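# Unpeg postcards, stack them on mat, box the clothespins

## Task

Unclip every postcard from the line and lay them flat in one pile on the mat, then put all the clothespins into the box.

## Robot and tools

Robot: two arms, left_arm and right_arm, each with a two-finger gripper. The fingers extend along the gripper's +z axis and spread apart along its y axis. The reported end_effector_position is the spot between the finger pads, roughly 1 cm short of the tips. Base poses: left_arm at (+0.007, +0.368, 0) m, right_arm at (+0.031, -0.248, 0) m, each yawed slightly (quat_wxyz (+1.000, 0, 0, +0.022) and (+1.000, 0, 0, -0.021)). A camera stand sits behind the arms.

Frames: the scene frame has its origin at table height, halfway between the nominal bases; +x points out over the table, +z up, and left_arm is on +y (arm names do not match image sides). Reported hand positions (m), quaternions and velocities use the scene frame. Movement offsets are instead expressed along each arm's own Hand target axes. Printed poses may be a few cm off, more when reaching far.

Row format (shared by execute_actions and move): 14 numbers in [-1, 1], always all 14 even if one arm is idle. Order: dx, dy, dz, rx, ry, rz, opening for left_arm, then the same seven for right_arm. dx..rz are an offset from that arm's Hand target as it stood when the action or move began, not an absolute pose; 1.0 equals 0.6 m of travel or 180 degrees of turn, and rx, ry, rz form one rotation vector. Opening is absolute, not an offset: +1 fully open (0.093 m), -1 closed. Sending six zeros re-requests the current Hand target; a 0 opening is a real command (half open), so resend the present opening to leave a gripper alone.

execute_actions(actions, cameras): actions is a list of actions; each action is a table of up to 15 rows, one per 1/30 s step, and a short table repeats its final row to fill 15 steps. Every row in an action counts from the same start pose. Each new action starts from the updated Hand target, so repeating an offset moves further. An empty list returns state and images. cameras: list of names, ["all"], or [].

move(target, speed, blend, opening_speed, grip_force, blocking, cameras): drives each gripper in a straight line toward one 14-number row, or through a list of up to 15 rows, all offsets from the same starting Hand targets. speed: m/s, 0.002 to 2.9, default 0.25 (turning up to twice that in rad/s), one value or one per target. blend: corner-rounding distance in m for lists; 0 stops at each. opening_speed: rate of finger travel per second on the -1..+1 scale, at least 0.2. grip_force: per-pad force limit in N, 10 to 50, one value or one per arm; it persists, and low values close slowly. blocking=false returns after about 0.5 s while the move continues. A move is capped at 10 s. It does not avoid obstacles or the other arm. Grippers lag and can overshoot speed, especially with the arm nearly straight. Avoid paths close to an arm's own base; go around it. The result adds a 'move:' line: done, off_target, moving, held or fault, plus limits (paced = pose clipped, held = steps withheld). Done means within 10 mm and 2 degrees; neither done nor off_target tells you about contact.

wait(seconds 0 to 10): lets time pass holding commands; returns early if a running move ends. stop: brakes a running move. zoom_image(camera, region [x0, y0, x1, y1] pixels, top-left origin, at most 504 by 504): magnifies the newest image of cam_head_left, cam_head_right, cam_high, cam_left_wrist or cam_right_wrist (all 896x504). finished_scene(scene): ends the current scene for good; give its number, and only call it once the goal holds without the robot.

Reading results: Hand target is the last commanded pose after clipping; grippers often rest short of it, so check the position and tilt after each move and send the remaining gap as an offset. Orientation commands are clipped to within 40 degrees of the measured one per step. Small moves may not happen or may go sideways. grip_measured uses the opening scale; pads meet near -0.94, and each mm of object width adds about 0.0208; a per-gripper bias up to about 0.02 reads high. A reading near -1 does not prove a thin card is held, so confirm with a wrist camera. To grip a rigid object firmly, send at least 0.24 below its width reading; to release, send well above it. Keep sending the closing number while carrying. Joint positions end with the finger gap in m. Joint torques include arm weight, have offsets and noise, and numbers 1 to 3 wrap at ±28 N m. Joint ranges (rad): waist -2.618..3.054, shoulder 0..3.142, elbow 0..3.142 (straight 2.901), wrist pitch and yaw ±1.571, wrist roll ±2.094.

Cautions: nothing may fall off the table or be left off it. Don't drop items from height, release moving parts, slam or press hard; contact force grows with speed and with how far the target lies past the contact. A blocked arm keeps pushing until commanded back past its gripper. Keep the arms, grippers and wrist cameras from touching each other and never close one gripper on the other's fingers. Spare the wrist camera cables from strain. Motors heat when holding loads, stretched out or pushing; MOTOR HOT appears at 75 °C, and 90 °C folds that arm out of use. Loose objects may get nudged occasionally, so check before finishing.

Each tool is called by a JSON object that holds its "name" and its "arguments".

## Session

{"name": "execute_actions", "arguments": {"actions": []}}

Scene clock: 0.00 s.
left_arm: end_effector_position=(+0.2677, +0.4320, +0.1108) grip_measured=+1.000 end_effector_quat_wxyz=(+0.517, -0.165, +0.840, -0.019) | right_arm: end_effector_position=(+0.2577, -0.2651, +0.1806) grip_measured=+1.000 end_effector_quat_wxyz=(+0.565, +0.215, +0.796, +0.039)
Joint positions: left_arm=[0.304 0.633 0.211 -0.069 0.168 -0.141 0.093] | right_arm=[0.22 0.287 0.374 -0.479 0.347 0.473 0.093]
Joint velocities: within noise
Joint torques (N m): no reading
Heat: left arm: 31 °C; right arm: 36 °C.
Hand target: left_arm +0.2689, +0.4325, +0.1149; +0.520, -0.164, +0.838, -0.018 | right_arm +0.2573, -0.2651, +0.1820; +0.564, +0.215, +0.796, +0.039
Tool commands: left_gripper/opening=+1.0 right_gripper/opening=+1.0

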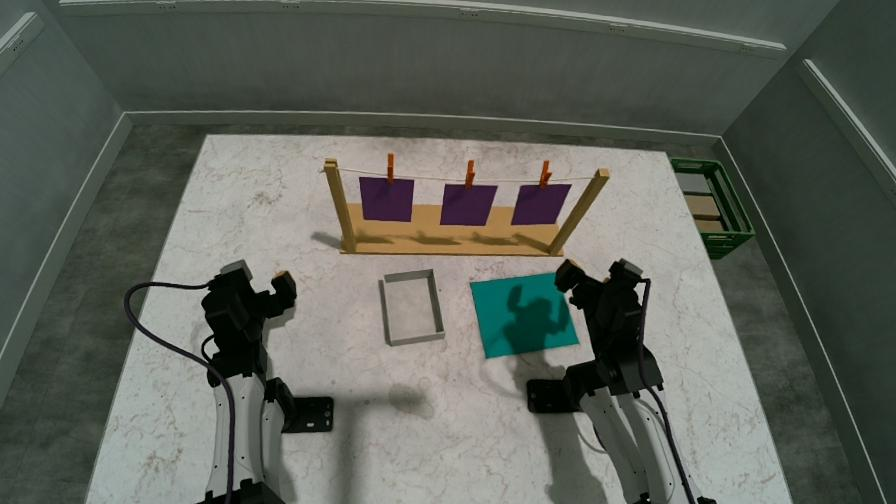

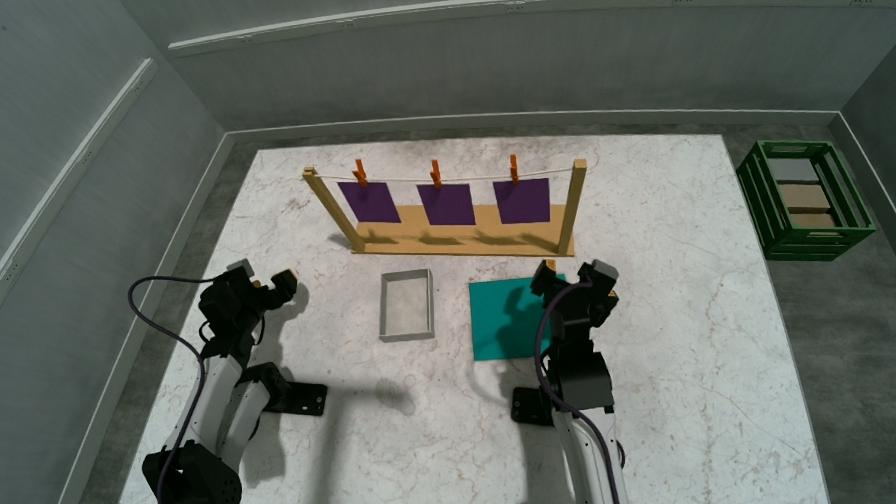

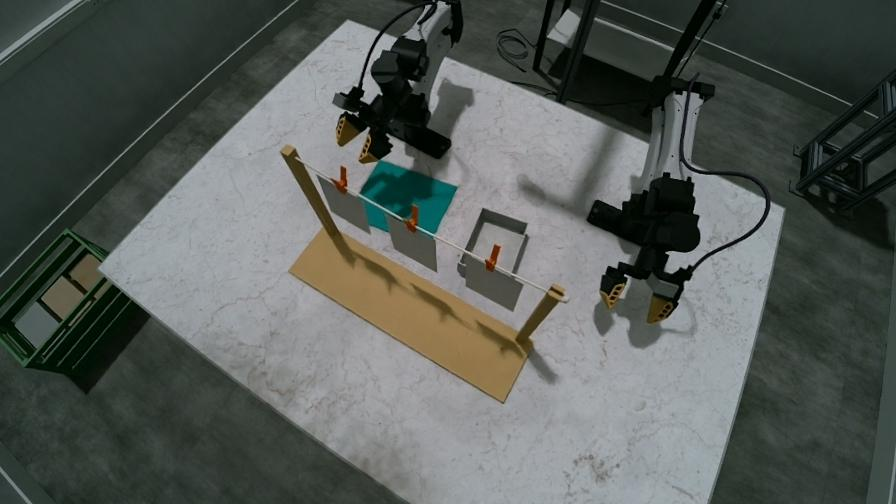

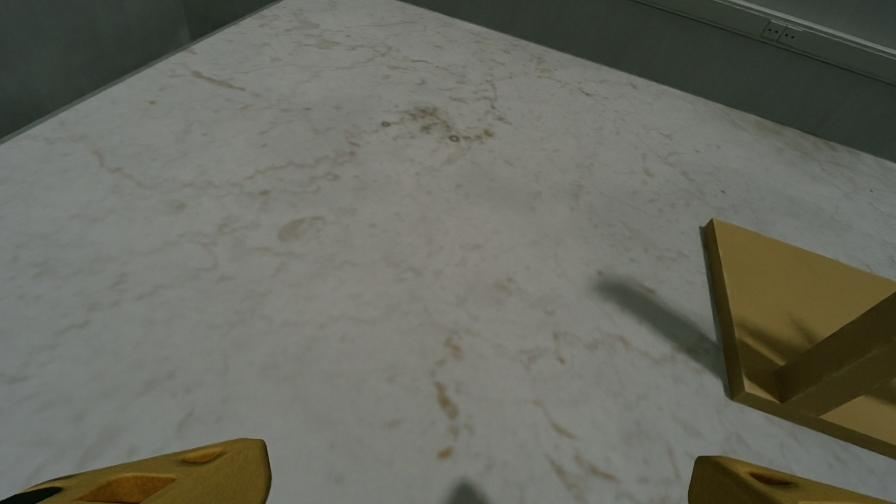

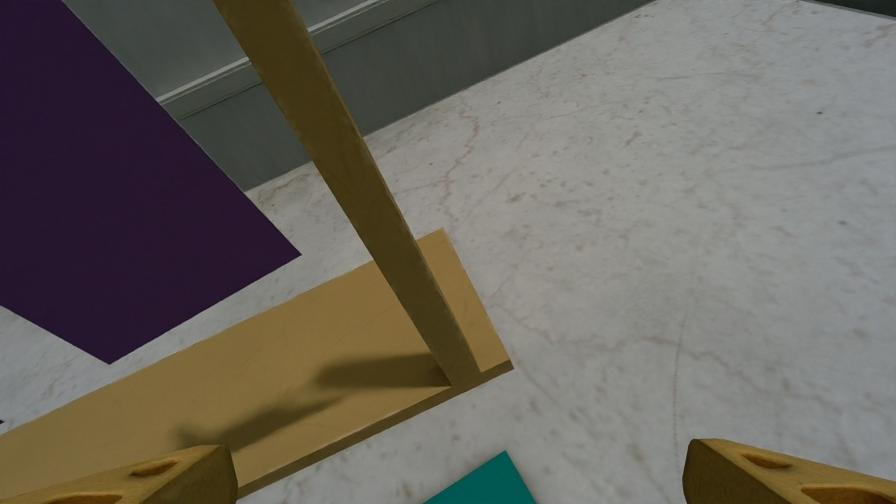

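{"name": "zoom_image", "arguments": {"camera": "cam_head_left", "region": [310, 140, 630, 320]}}

{"name": "zoom_image", "arguments": {"camera": "cam_head_right", "region": [290, 140, 610, 320]}}

{"name": "zoom_image", "arguments": {"camera": "cam_high", "region": [270, 130, 590, 310]}}

Scaled by 1.575 from the camera's 896x504 image, which has a finer 1280x720 frame.

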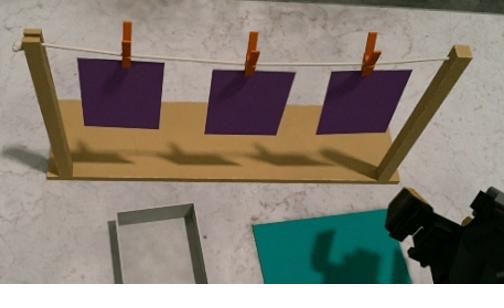

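Scaled by 1.575 from the camera's 896x504 image, which has a finer 1280x720 frame.

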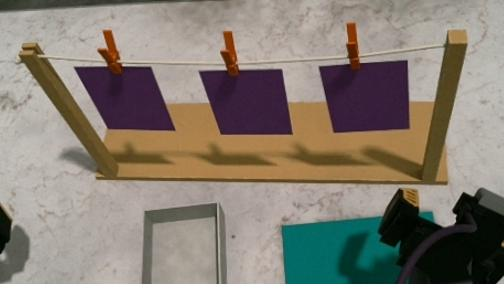

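Scaled by 1.575 from the camera's 896x504 image, which has a finer 1280x720 frame.

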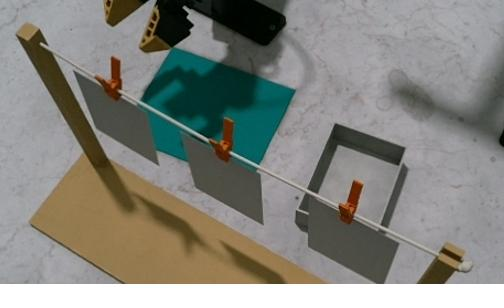

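{"name": "move", "arguments": {"target": [-0.274, -0.0636, -0.145, 0.0666, -0.1451, 0.0831, 1, -0.176, 0.061, -0.072, -0.0801, -0.1057, -0.1157, 1], "cameras": ["all"]}}

Scene clock: 22.03 s.
left_arm: end_effector_position=(+0.2680, +0.4330, +0.2906) grip_measured=+1.000 end_effector_quat_wxyz=(+0.695, -0.015, +0.719, -0.010) | right_arm: end_effector_position=(+0.2570, -0.2652, +0.2920) grip_measured=+1.000 end_effector_quat_wxyz=(+0.700, +0.008, +0.714, +0.005)
Joint positions: left_arm=[0.563 0.529 0.499 -0.011 0.599 -0.011 0.093] | right_arm=[-0.238 0.245 0.496 -0.27 -0.275 0.013 0.093]
Joint torques (N m): left_arm=[0.14 1.37 9.98 2.27 0.21 0.05] | right_arm=[-0.53 3.63 10.3 2.07 -0.14 -0.28]
Heat: left arm: 34 °C; right arm: 43 °C.
Hand target: left_arm +0.2688, +0.4325, +0.3047; +0.707, +0.000, +0.707, +0.000 | right_arm +0.2572, -0.2651, +0.3018; +0.707, +0.001, +0.707, +0.000
Off the commanded pose: left_arm 0.014 m, 3 deg | right_arm 0.010 m, 1 deg.
move: off_target (left_arm)

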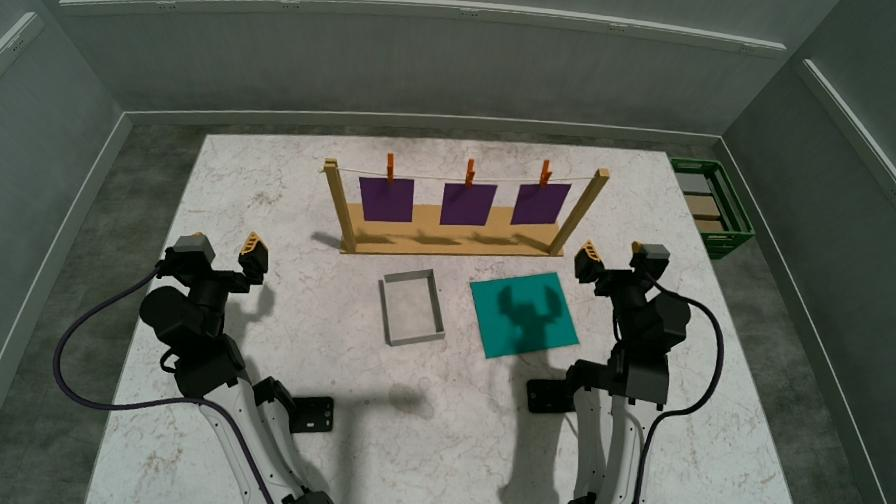

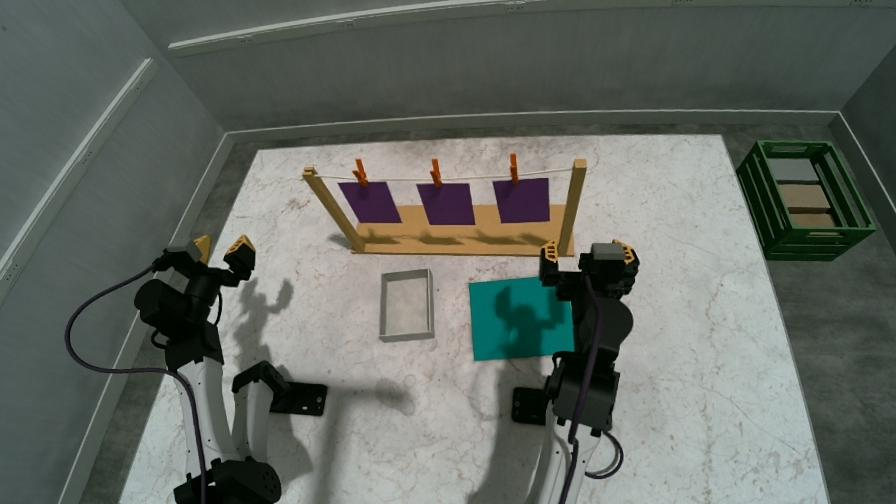

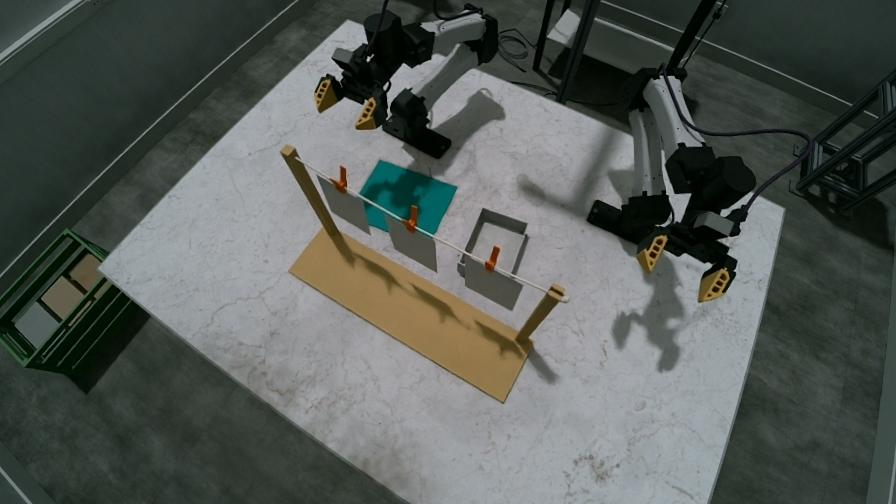

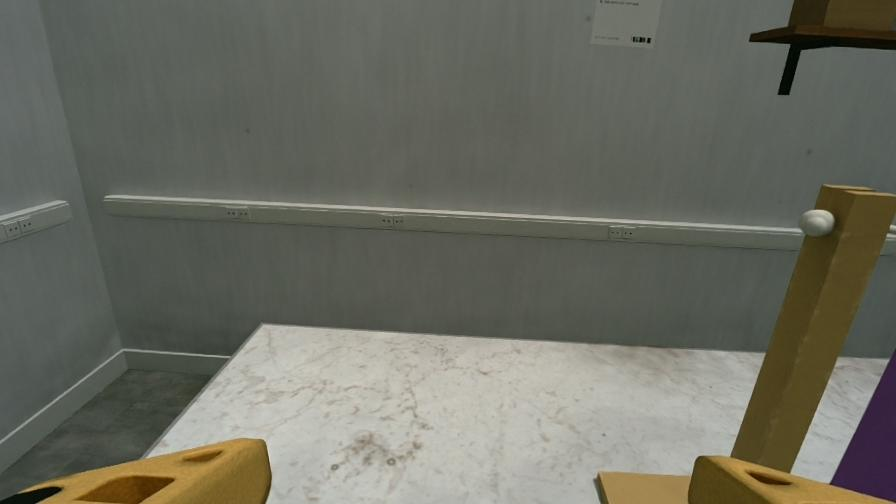

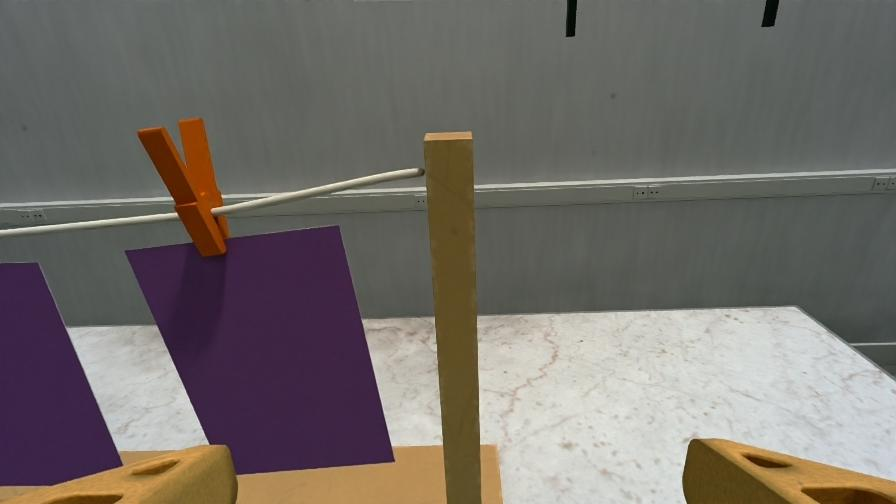

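{"name": "move", "arguments": {"target": [0, 0, 0, 0, 0, 0, 1, -0.06, 0.25, 0, 0, 0, 0, 1], "cameras": ["cam_right_wrist"]}}

Scene clock: 30.27 s.
left_arm: end_effector_position=(+0.2680, +0.4330, +0.2907) grip_measured=+1.000 end_effector_quat_wxyz=(+0.695, -0.015, +0.719, -0.009) | right_arm: end_effector_position=(+0.2557, -0.1128, +0.3286) grip_measured=+1.000 end_effector_quat_wxyz=(+0.703, -0.011, +0.711, -0.001)
Joint positions: left_arm=[0.563 0.529 0.499 -0.011 0.599 -0.011 0.093] | right_arm=[1.209 0.722 0.66 0.035 1.152 0.009 0.093]
Joint torques (N m): left_arm=[0.16 1.32 9.98 2.29 0.21 0.06] | right_arm=[-0.55 0.62 10.81 1.64 0.08 -0.24]
Heat: left arm: 36 °C; right arm: 45 °C.
Hand target: left_arm +0.2688, +0.4325, +0.3048; +0.707, +0.000, +0.707, +0.000 | right_arm +0.2573, -0.1151, +0.3380; +0.707, +0.001, +0.707, +0.000
Off the commanded pose: left_arm 0.014 m, 3 deg | right_arm 0.010 m, 1 deg.
move: off_target (left_arm)
Images, in order (width x height): cam_right_wrist 896x504.

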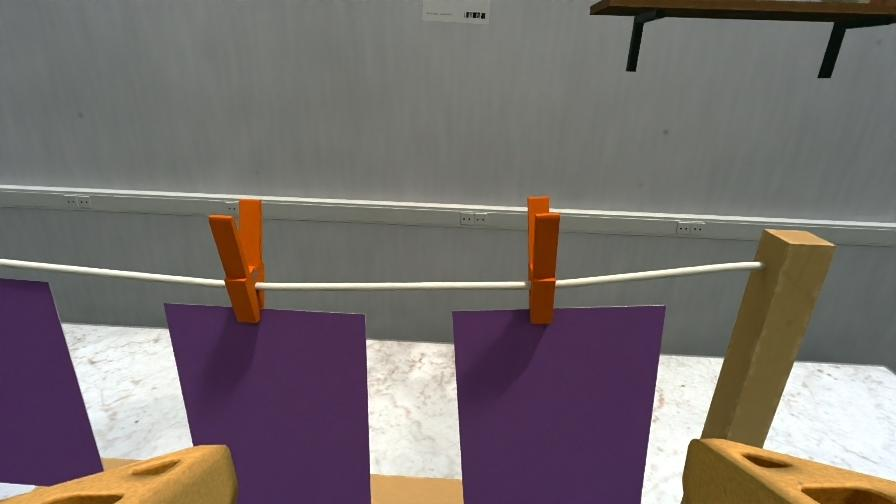

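{"name": "move", "arguments": {"target": [0, 0, 0, 0, 0, 0, 1, 0, 0, 0.0667, 0, 0, 0, 1], "cameras": ["all"]}}

Scene clock: 37.07 s.
left_arm: end_effector_position=(+0.2680, +0.4330, +0.2907) grip_measured=+1.000 end_effector_quat_wxyz=(+0.695, -0.015, +0.719, -0.009) | right_arm: end_effector_position=(+0.2955, -0.1168, +0.3273) grip_measured=+1.000 end_effector_quat_wxyz=(+0.701, -0.003, +0.713, -0.008)
Joint positions: left_arm=[0.563 0.529 0.499 -0.011 0.599 -0.011 0.093] | right_arm=[0.983 0.814 0.679 0.108 0.947 0.006 0.093]
Joint torques (N m): left_arm=[0.17 1.33 9.98 2.29 0.21 0.05] | right_arm=[-0.39 -0.06 11.25 1.78 -0.1 -0.21]
Heat: left arm: 36 °C; right arm: 46 °C.
Hand target: left_arm +0.2688, +0.4325, +0.3047; +0.707, +0.000, +0.707, +0.000 | right_arm +0.2973, -0.1151, +0.3380; +0.707, +0.001, +0.707, +0.000
Off the commanded pose: left_arm 0.014 m, 3 deg | right_arm 0.011 m, 1 deg.
move: off_target (left_arm, right_arm)

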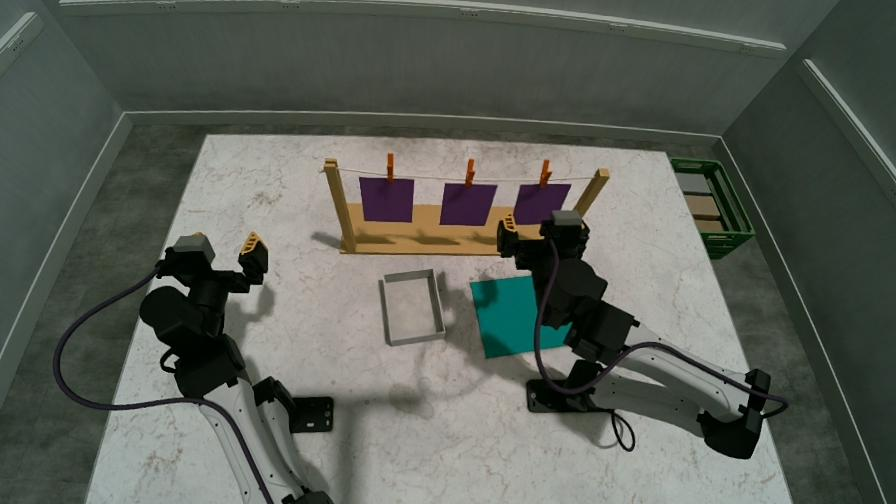

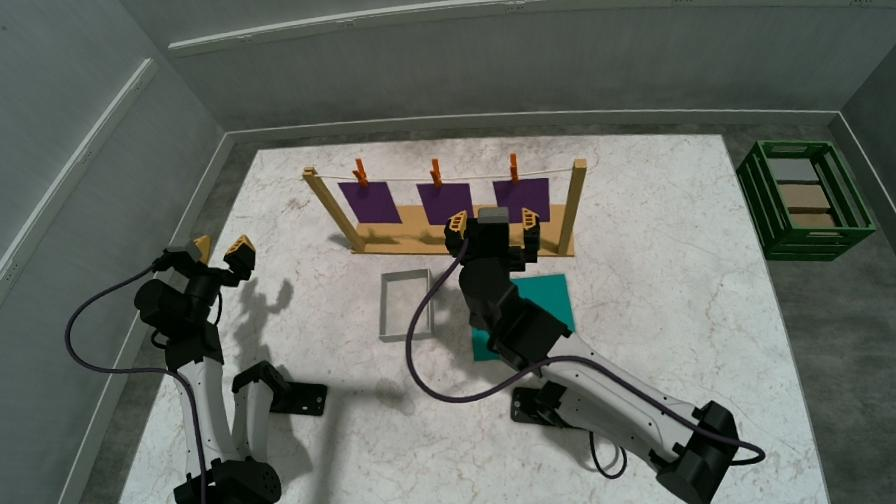

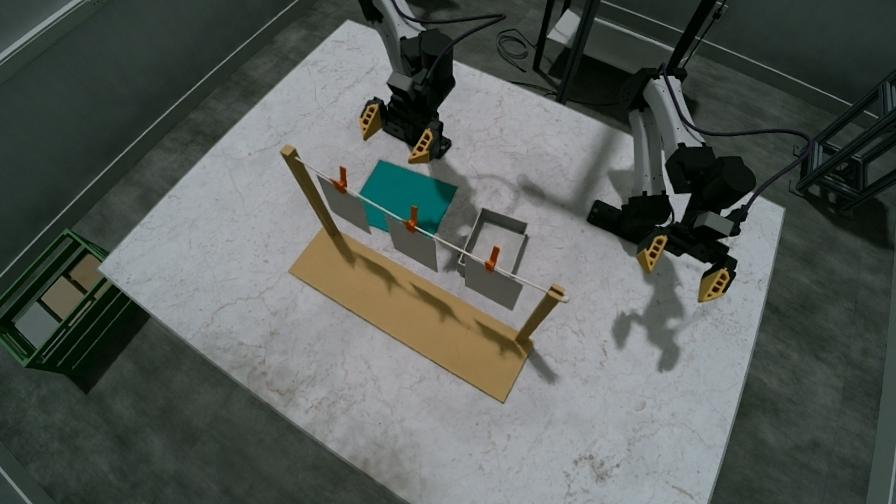

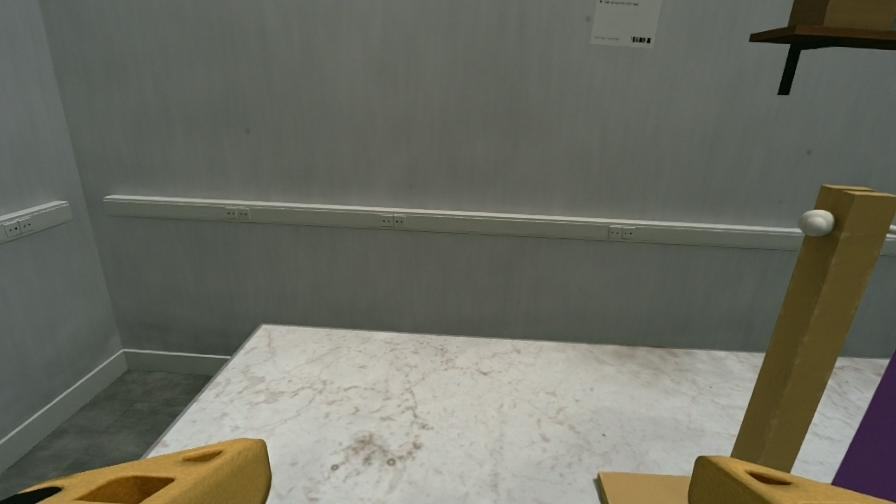

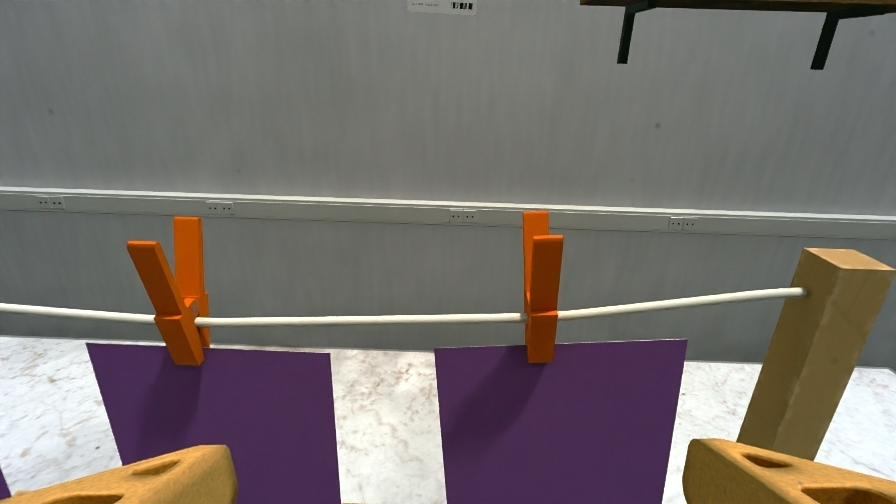

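{"name": "zoom_image", "arguments": {"camera": "cam_head_left", "region": [440, 130, 640, 290]}}

{"name": "zoom_image", "arguments": {"camera": "cam_head_right", "region": [400, 130, 600, 290]}}

{"name": "zoom_image", "arguments": {"camera": "cam_high", "region": [270, 80, 570, 280]}}

Scaled by 2.520 from the camera's 896x504 image, which has a finer 1280x720 frame.

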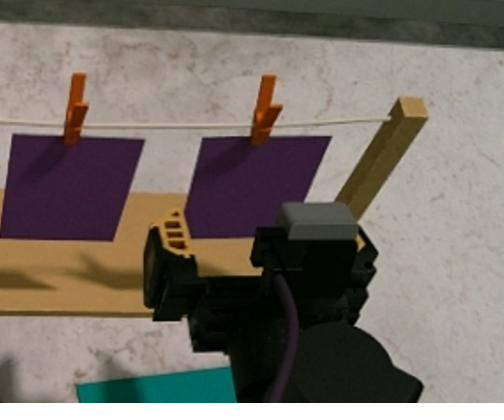

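Scaled by 2.520 from the camera's 896x504 image, which has a finer 1280x720 frame.

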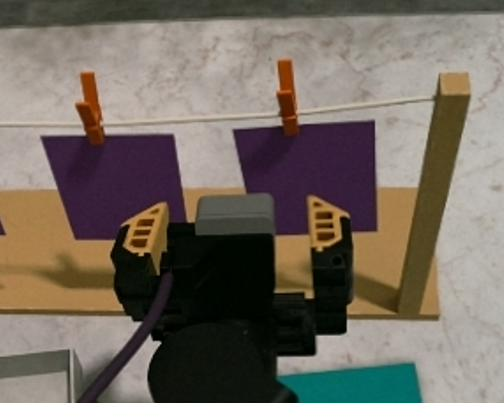

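Scaled by 1.680 from the camera's 896x504 image, which has a finer 1280x720 frame.

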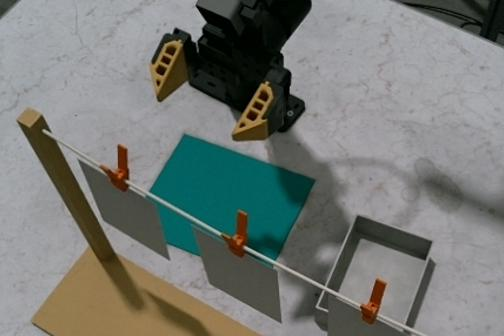

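{"name": "move", "arguments": {"target": [0, 0, 0, 0, 0, 0, 1, -0.117, -0.138, 0.08, -0.307, 0.158, -0.271, 1], "cameras": ["all"]}}

Scene clock: 98.67 s.
left_arm: end_effector_position=(+0.2680, +0.4330, +0.2908) grip_measured=+1.000 end_effector_quat_wxyz=(+0.695, -0.014, +0.718, -0.009) | right_arm: end_effector_position=(+0.3449, -0.1971, +0.4076) grip_measured=+1.000 end_effector_quat_wxyz=(+0.426, -0.568, +0.705, +0.009)
Joint positions: left_arm=[0.563 0.529 0.499 -0.01 0.599 -0.011 0.093] | right_arm=[-0.109 1.54 2.186 -1.544 -0.617 -1.286 0.093]
Joint torques (N m): left_arm=[0.16 1.37 10 2.28 0.22 0.05] | right_arm=[-0.36 -3.45 7.49 1.15 -0.41 -0.25]
Heat: left arm: 41 °C; right arm: 50 °C.
Hand target: left_arm +0.2688, +0.4325, +0.3047; +0.707, +0.000, +0.707, +0.000 | right_arm +0.3452, -0.1981, +0.4082; +0.384, -0.592, +0.708, +0.037
Off the commanded pose: left_arm 0.014 m, 3 deg | right_arm 0.001 m, 6 deg.
joint sent to its limit (right arm) — joint 4 (wrist pitch), lower limit. The joint targets are off in orientation, not in position.
move: off_target (left_arm, right_arm)

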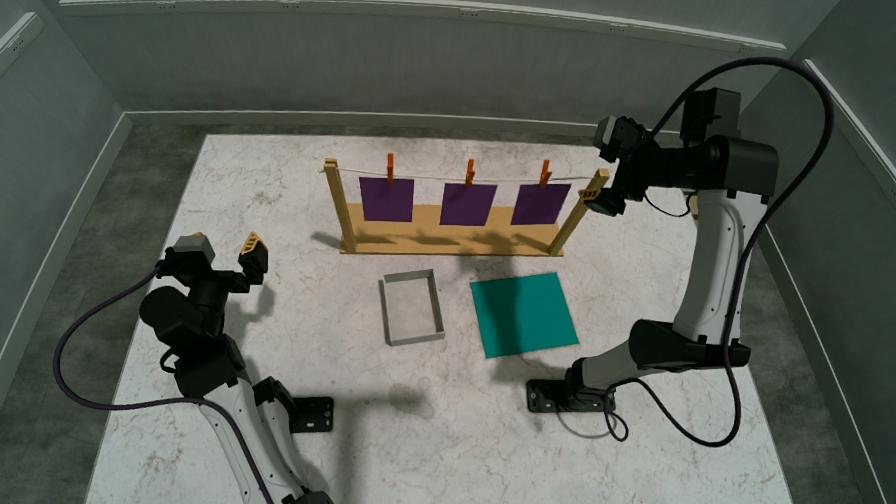

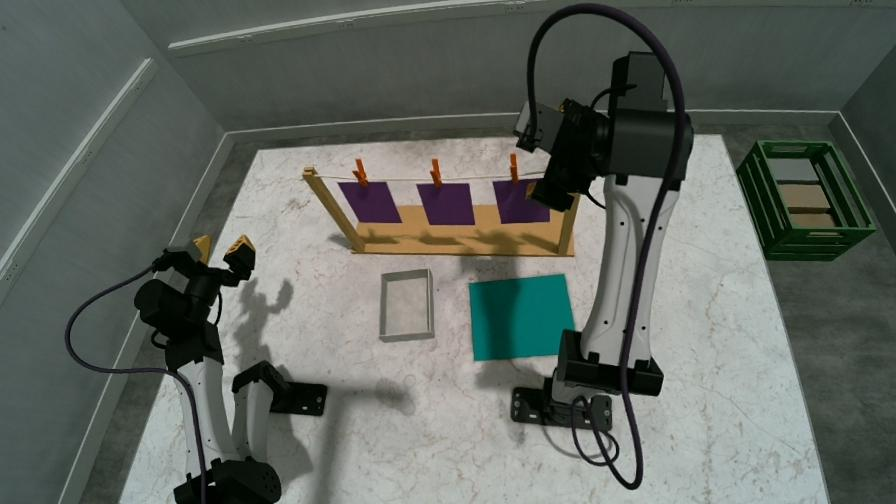

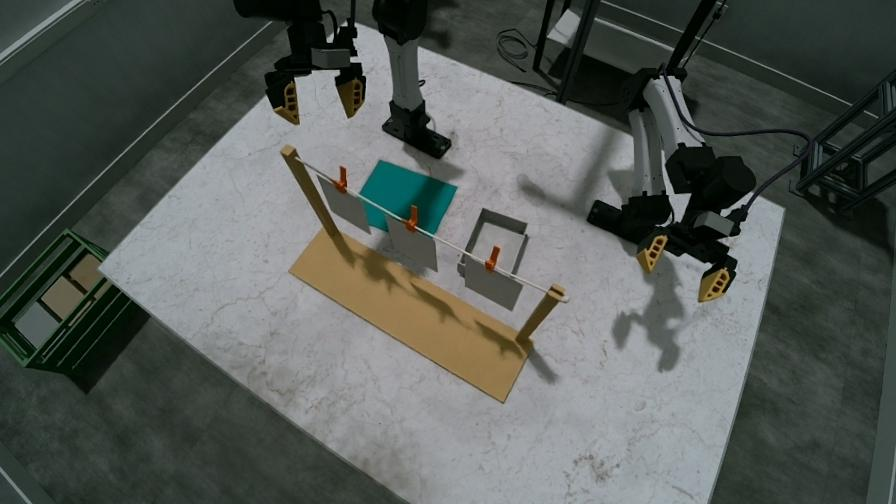

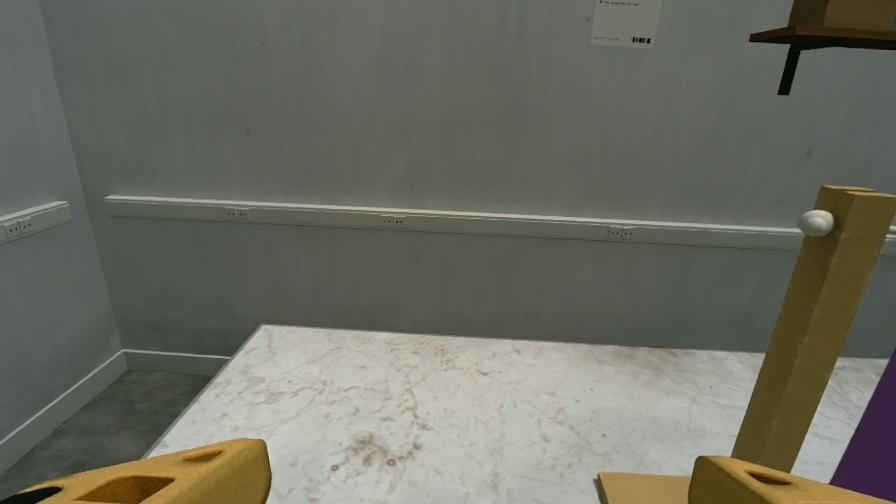

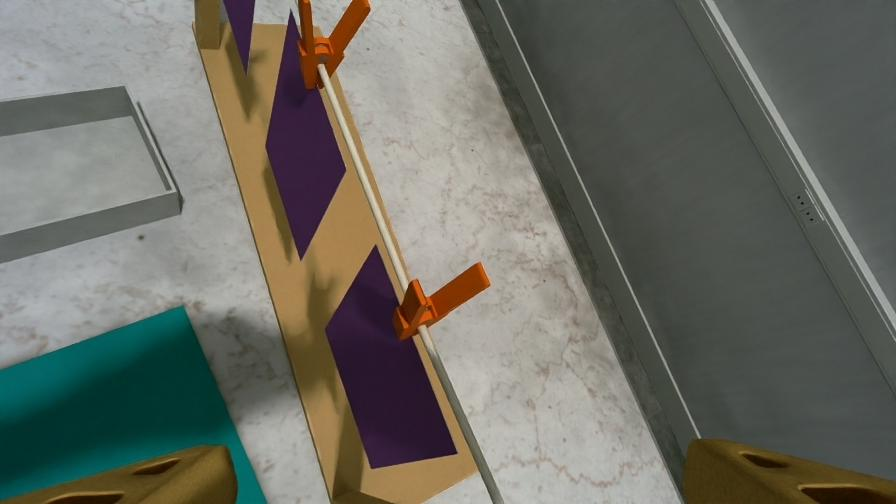

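{"name": "zoom_image", "arguments": {"camera": "cam_right_wrist", "region": [280, 200, 560, 480]}}

{"name": "zoom_image", "arguments": {"camera": "cam_head_left", "region": [440, 60, 800, 260]}}

Scaled by 1.800 from the camera's 896x504 image, which has a finer 1280x720 frame.

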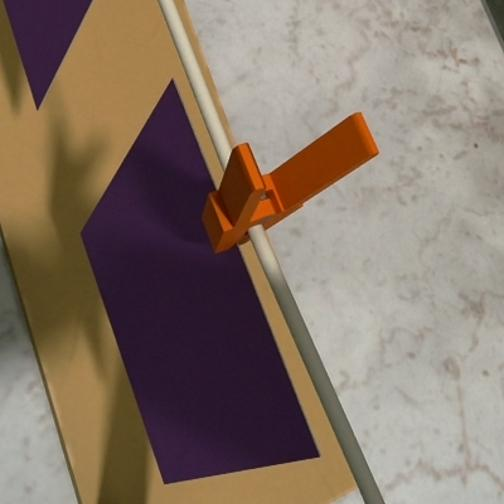

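Scaled by 1.400 from the camera's 896x504 image, which has a finer 1280x720 frame.

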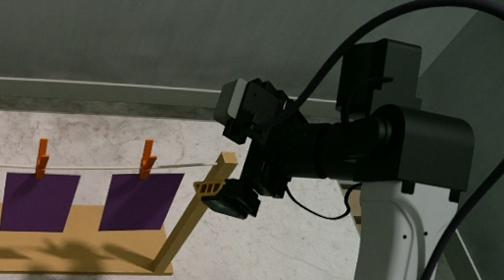

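{"name": "move", "arguments": {"target": [[0.1417, -0.3875, 0.035, 0.322, -0.1049, -0.1815, 0.1, 0, 0, 0, 0, 0, 0, 1], [0.23, -0.599, 0.172, 0.322, -0.1049, -0.1815, 0.1, 0, 0, 0, 0, 0, 0, 1]], "blend": 0.03, "speed": 0.2, "cameras": ["all"]}}

Scene clock: 147.63 s.
left_arm: end_effector_position=(+0.3678, +0.0729, +0.1424) grip_measured=+0.102 end_effector_quat_wxyz=(+0.562, +0.190, +0.657, -0.465) | right_arm: end_effector_position=(+0.3448, -0.1970, +0.4076) grip_measured=+1.000 end_effector_quat_wxyz=(+0.426, -0.568, +0.704, +0.009)
Joint positions: left_arm=[-0.573 1.989 0.618 1.441 0.442 -0.441 0.05] | right_arm=[-0.109 1.54 2.186 -1.544 -0.617 -1.287 0.093]
Joint torques (N m): left_arm=[-0.31 -6.11 6.48 3.13 -0.13 0.14] | right_arm=[-0.35 -3.45 7.53 1.16 -0.4 -0.27]
Heat: left arm: 44 °C; right arm: 51 °C.
Hand target: left_arm +0.3719, +0.0730, +0.1666; +0.692, +0.147, +0.472, -0.526 | right_arm +0.3452, -0.1981, +0.4082; +0.384, -0.592, +0.708, +0.037
Off the commanded pose: left_arm 0.025 m, 27 deg | right_arm 0.001 m, 6 deg.
joint sent to its limit (left arm) — joint 4 (wrist pitch), upper limit. The joint targets are off in orientation, not in position.
joint sent to its limit (right arm) — joint 4 (wrist pitch), lower limit. The joint targets are off in orientation, not in position.
move: off_target (left_arm, right_arm)

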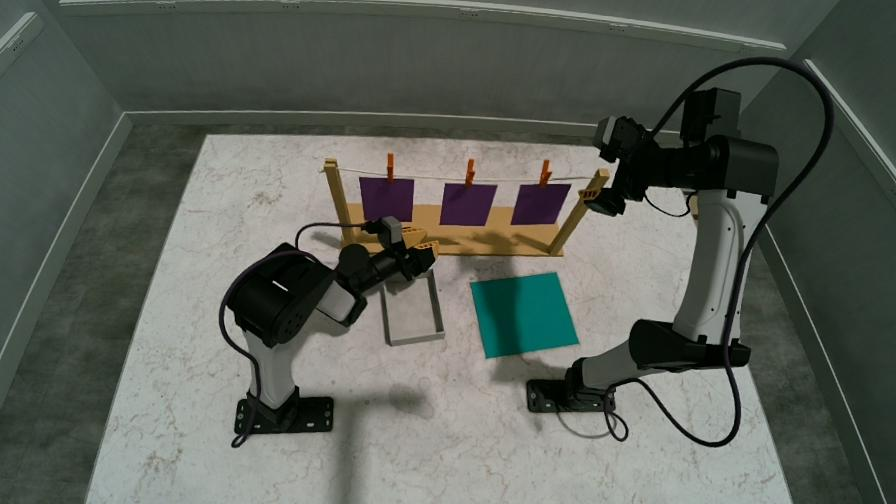

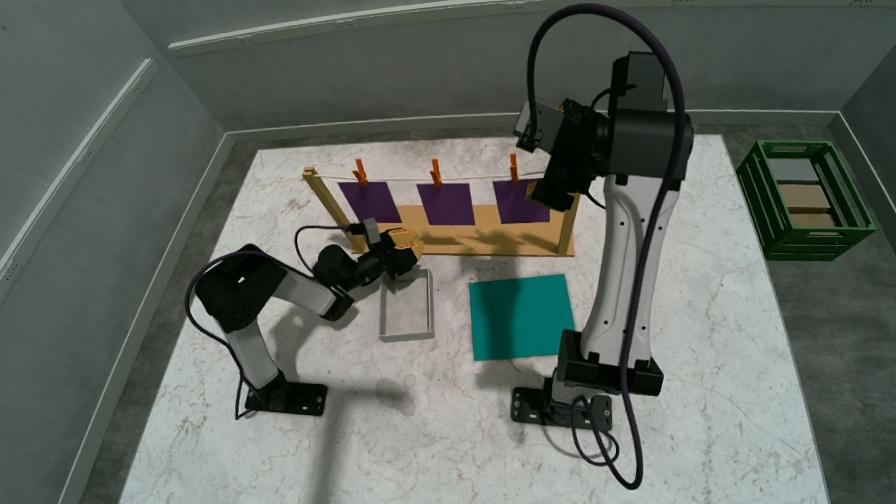

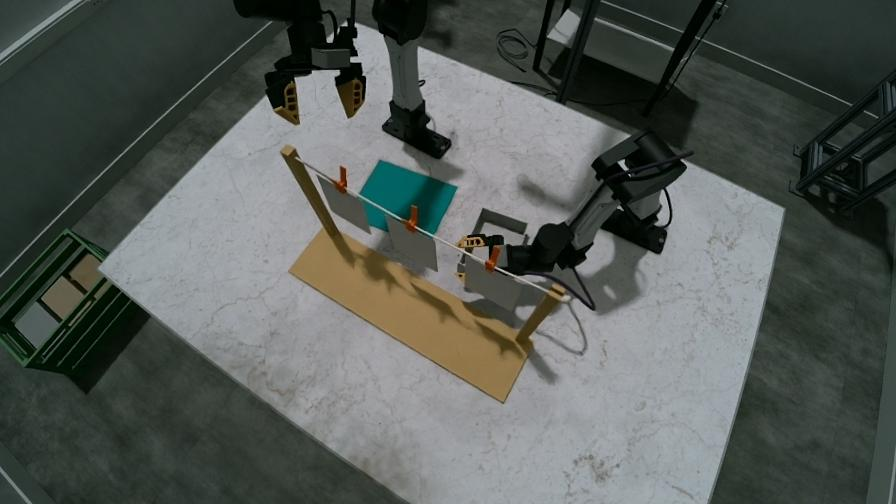

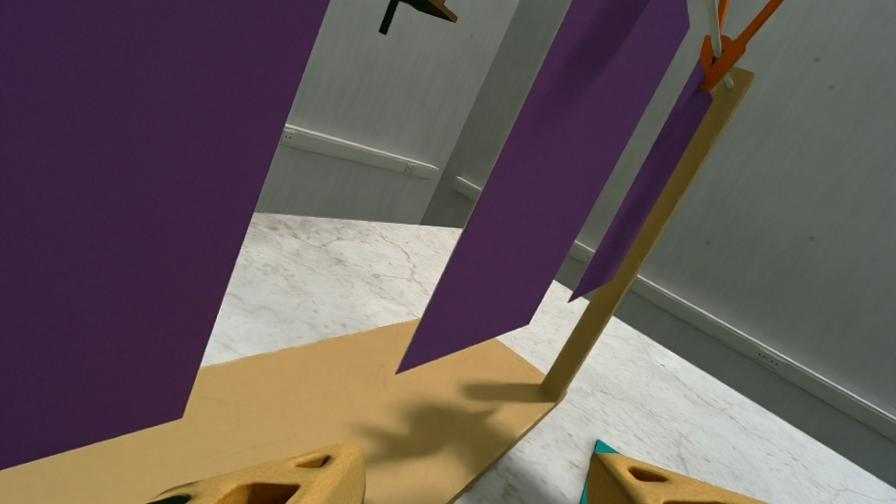

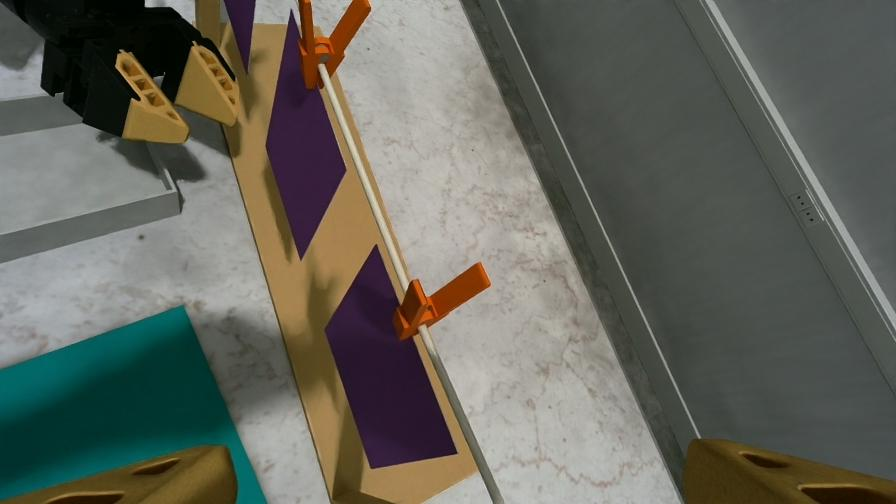

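{"name": "move", "arguments": {"target": [0.1547, -0.092, 0.1692, 0.0217, 0.0618, -0.0203, 0.1, 0, 0, 0, 0, 0, 0, 1], "speed": 0.15, "cameras": ["all"]}}

Scene clock: 164.43 s.
left_arm: end_effector_position=(+0.3726, -0.0789, +0.1382) grip_measured=+0.102 end_effector_quat_wxyz=(+0.570, +0.229, +0.589, -0.525) | right_arm: end_effector_position=(+0.3448, -0.1970, +0.4076) grip_measured=+1.000 end_effector_quat_wxyz=(+0.426, -0.568, +0.704, +0.009)
Joint positions: left_arm=[-0.838 2.359 1.13 1.441 0.313 -0.44 0.05] | right_arm=[-0.109 1.54 2.186 -1.544 -0.617 -1.287 0.093]
Joint torques (N m): left_arm=[0.01 -8.88 7.34 3.07 -0.22 -0.07] | right_arm=[-0.36 -3.44 7.51 1.16 -0.41 -0.26]
Heat: left arm: 47 °C; right arm: 50 °C.
Hand target: left_arm +0.3747, -0.0750, +0.1596; +0.620, +0.206, +0.523, -0.547 | right_arm +0.3452, -0.1981, +0.4082; +0.384, -0.592, +0.708, +0.037
Off the commanded pose: left_arm 0.022 m, 10 deg | right_arm 0.001 m, 6 deg.
joint sent to its limit (left arm) — joint 4 (wrist pitch), upper limit. The joint targets are off in orientation, not in position.
joint sent to its limit (right arm) — joint 4 (wrist pitch), lower limit. The joint targets are off in orientation, not in position.
move: off_target (left_arm, right_arm)

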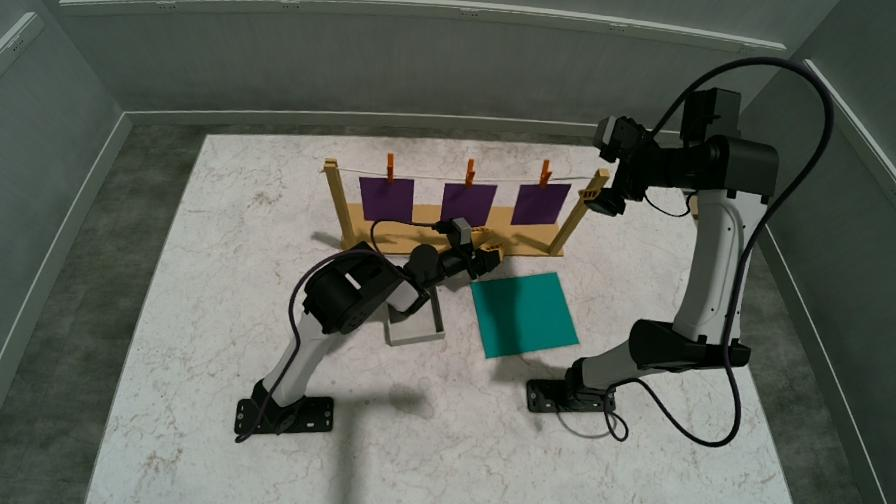

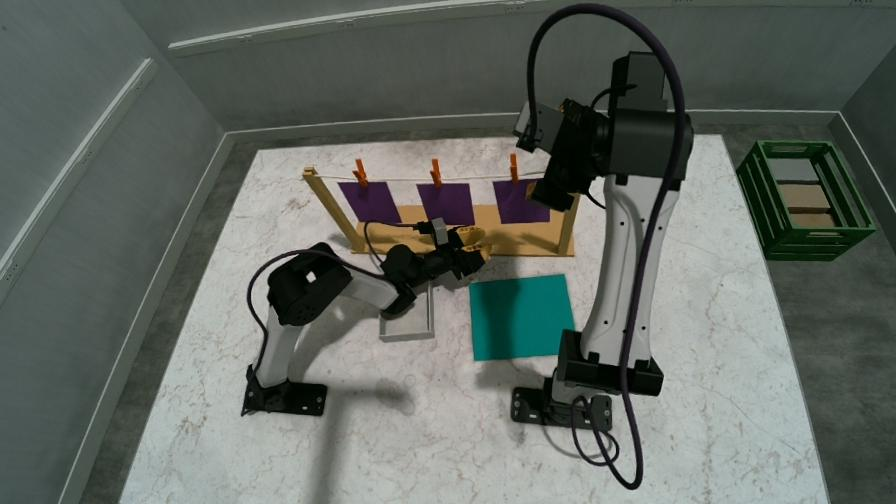

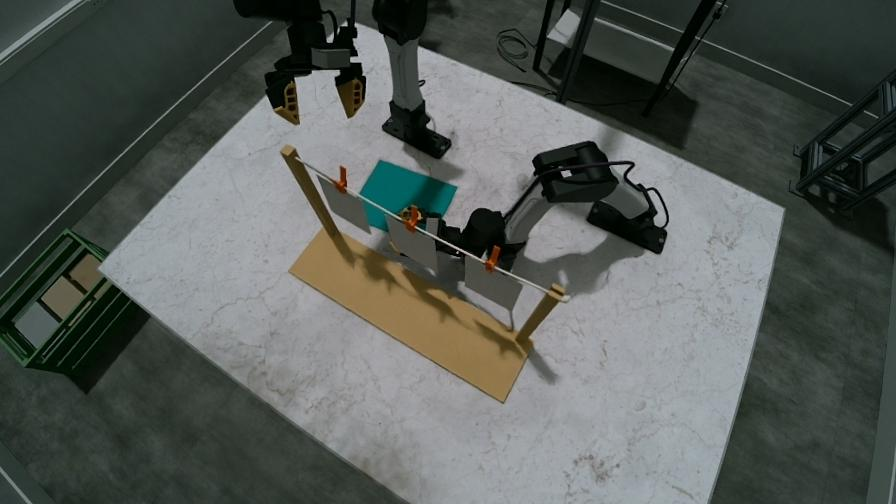

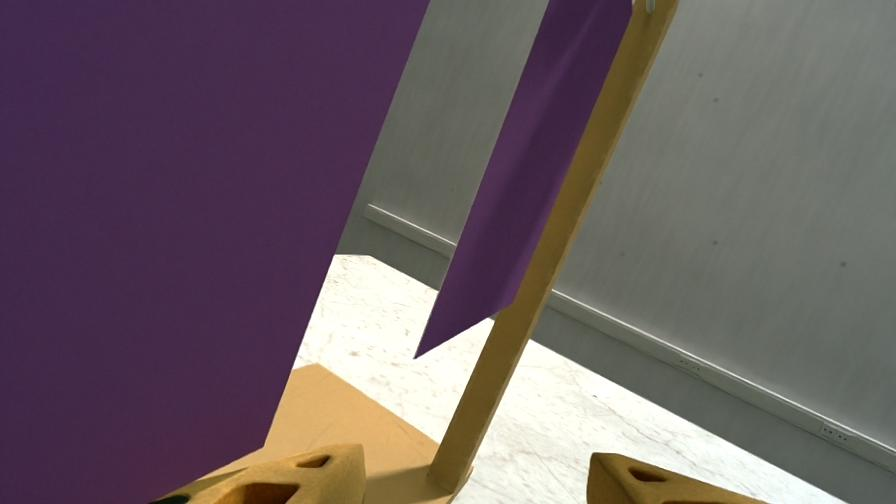

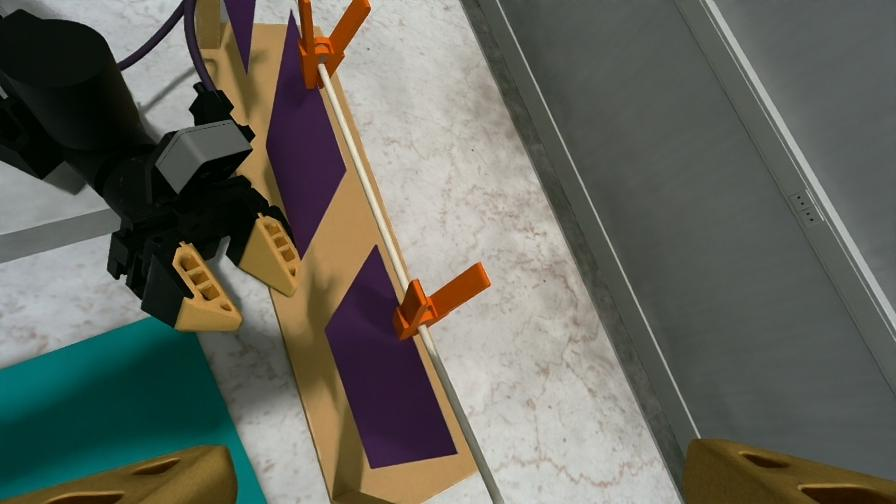

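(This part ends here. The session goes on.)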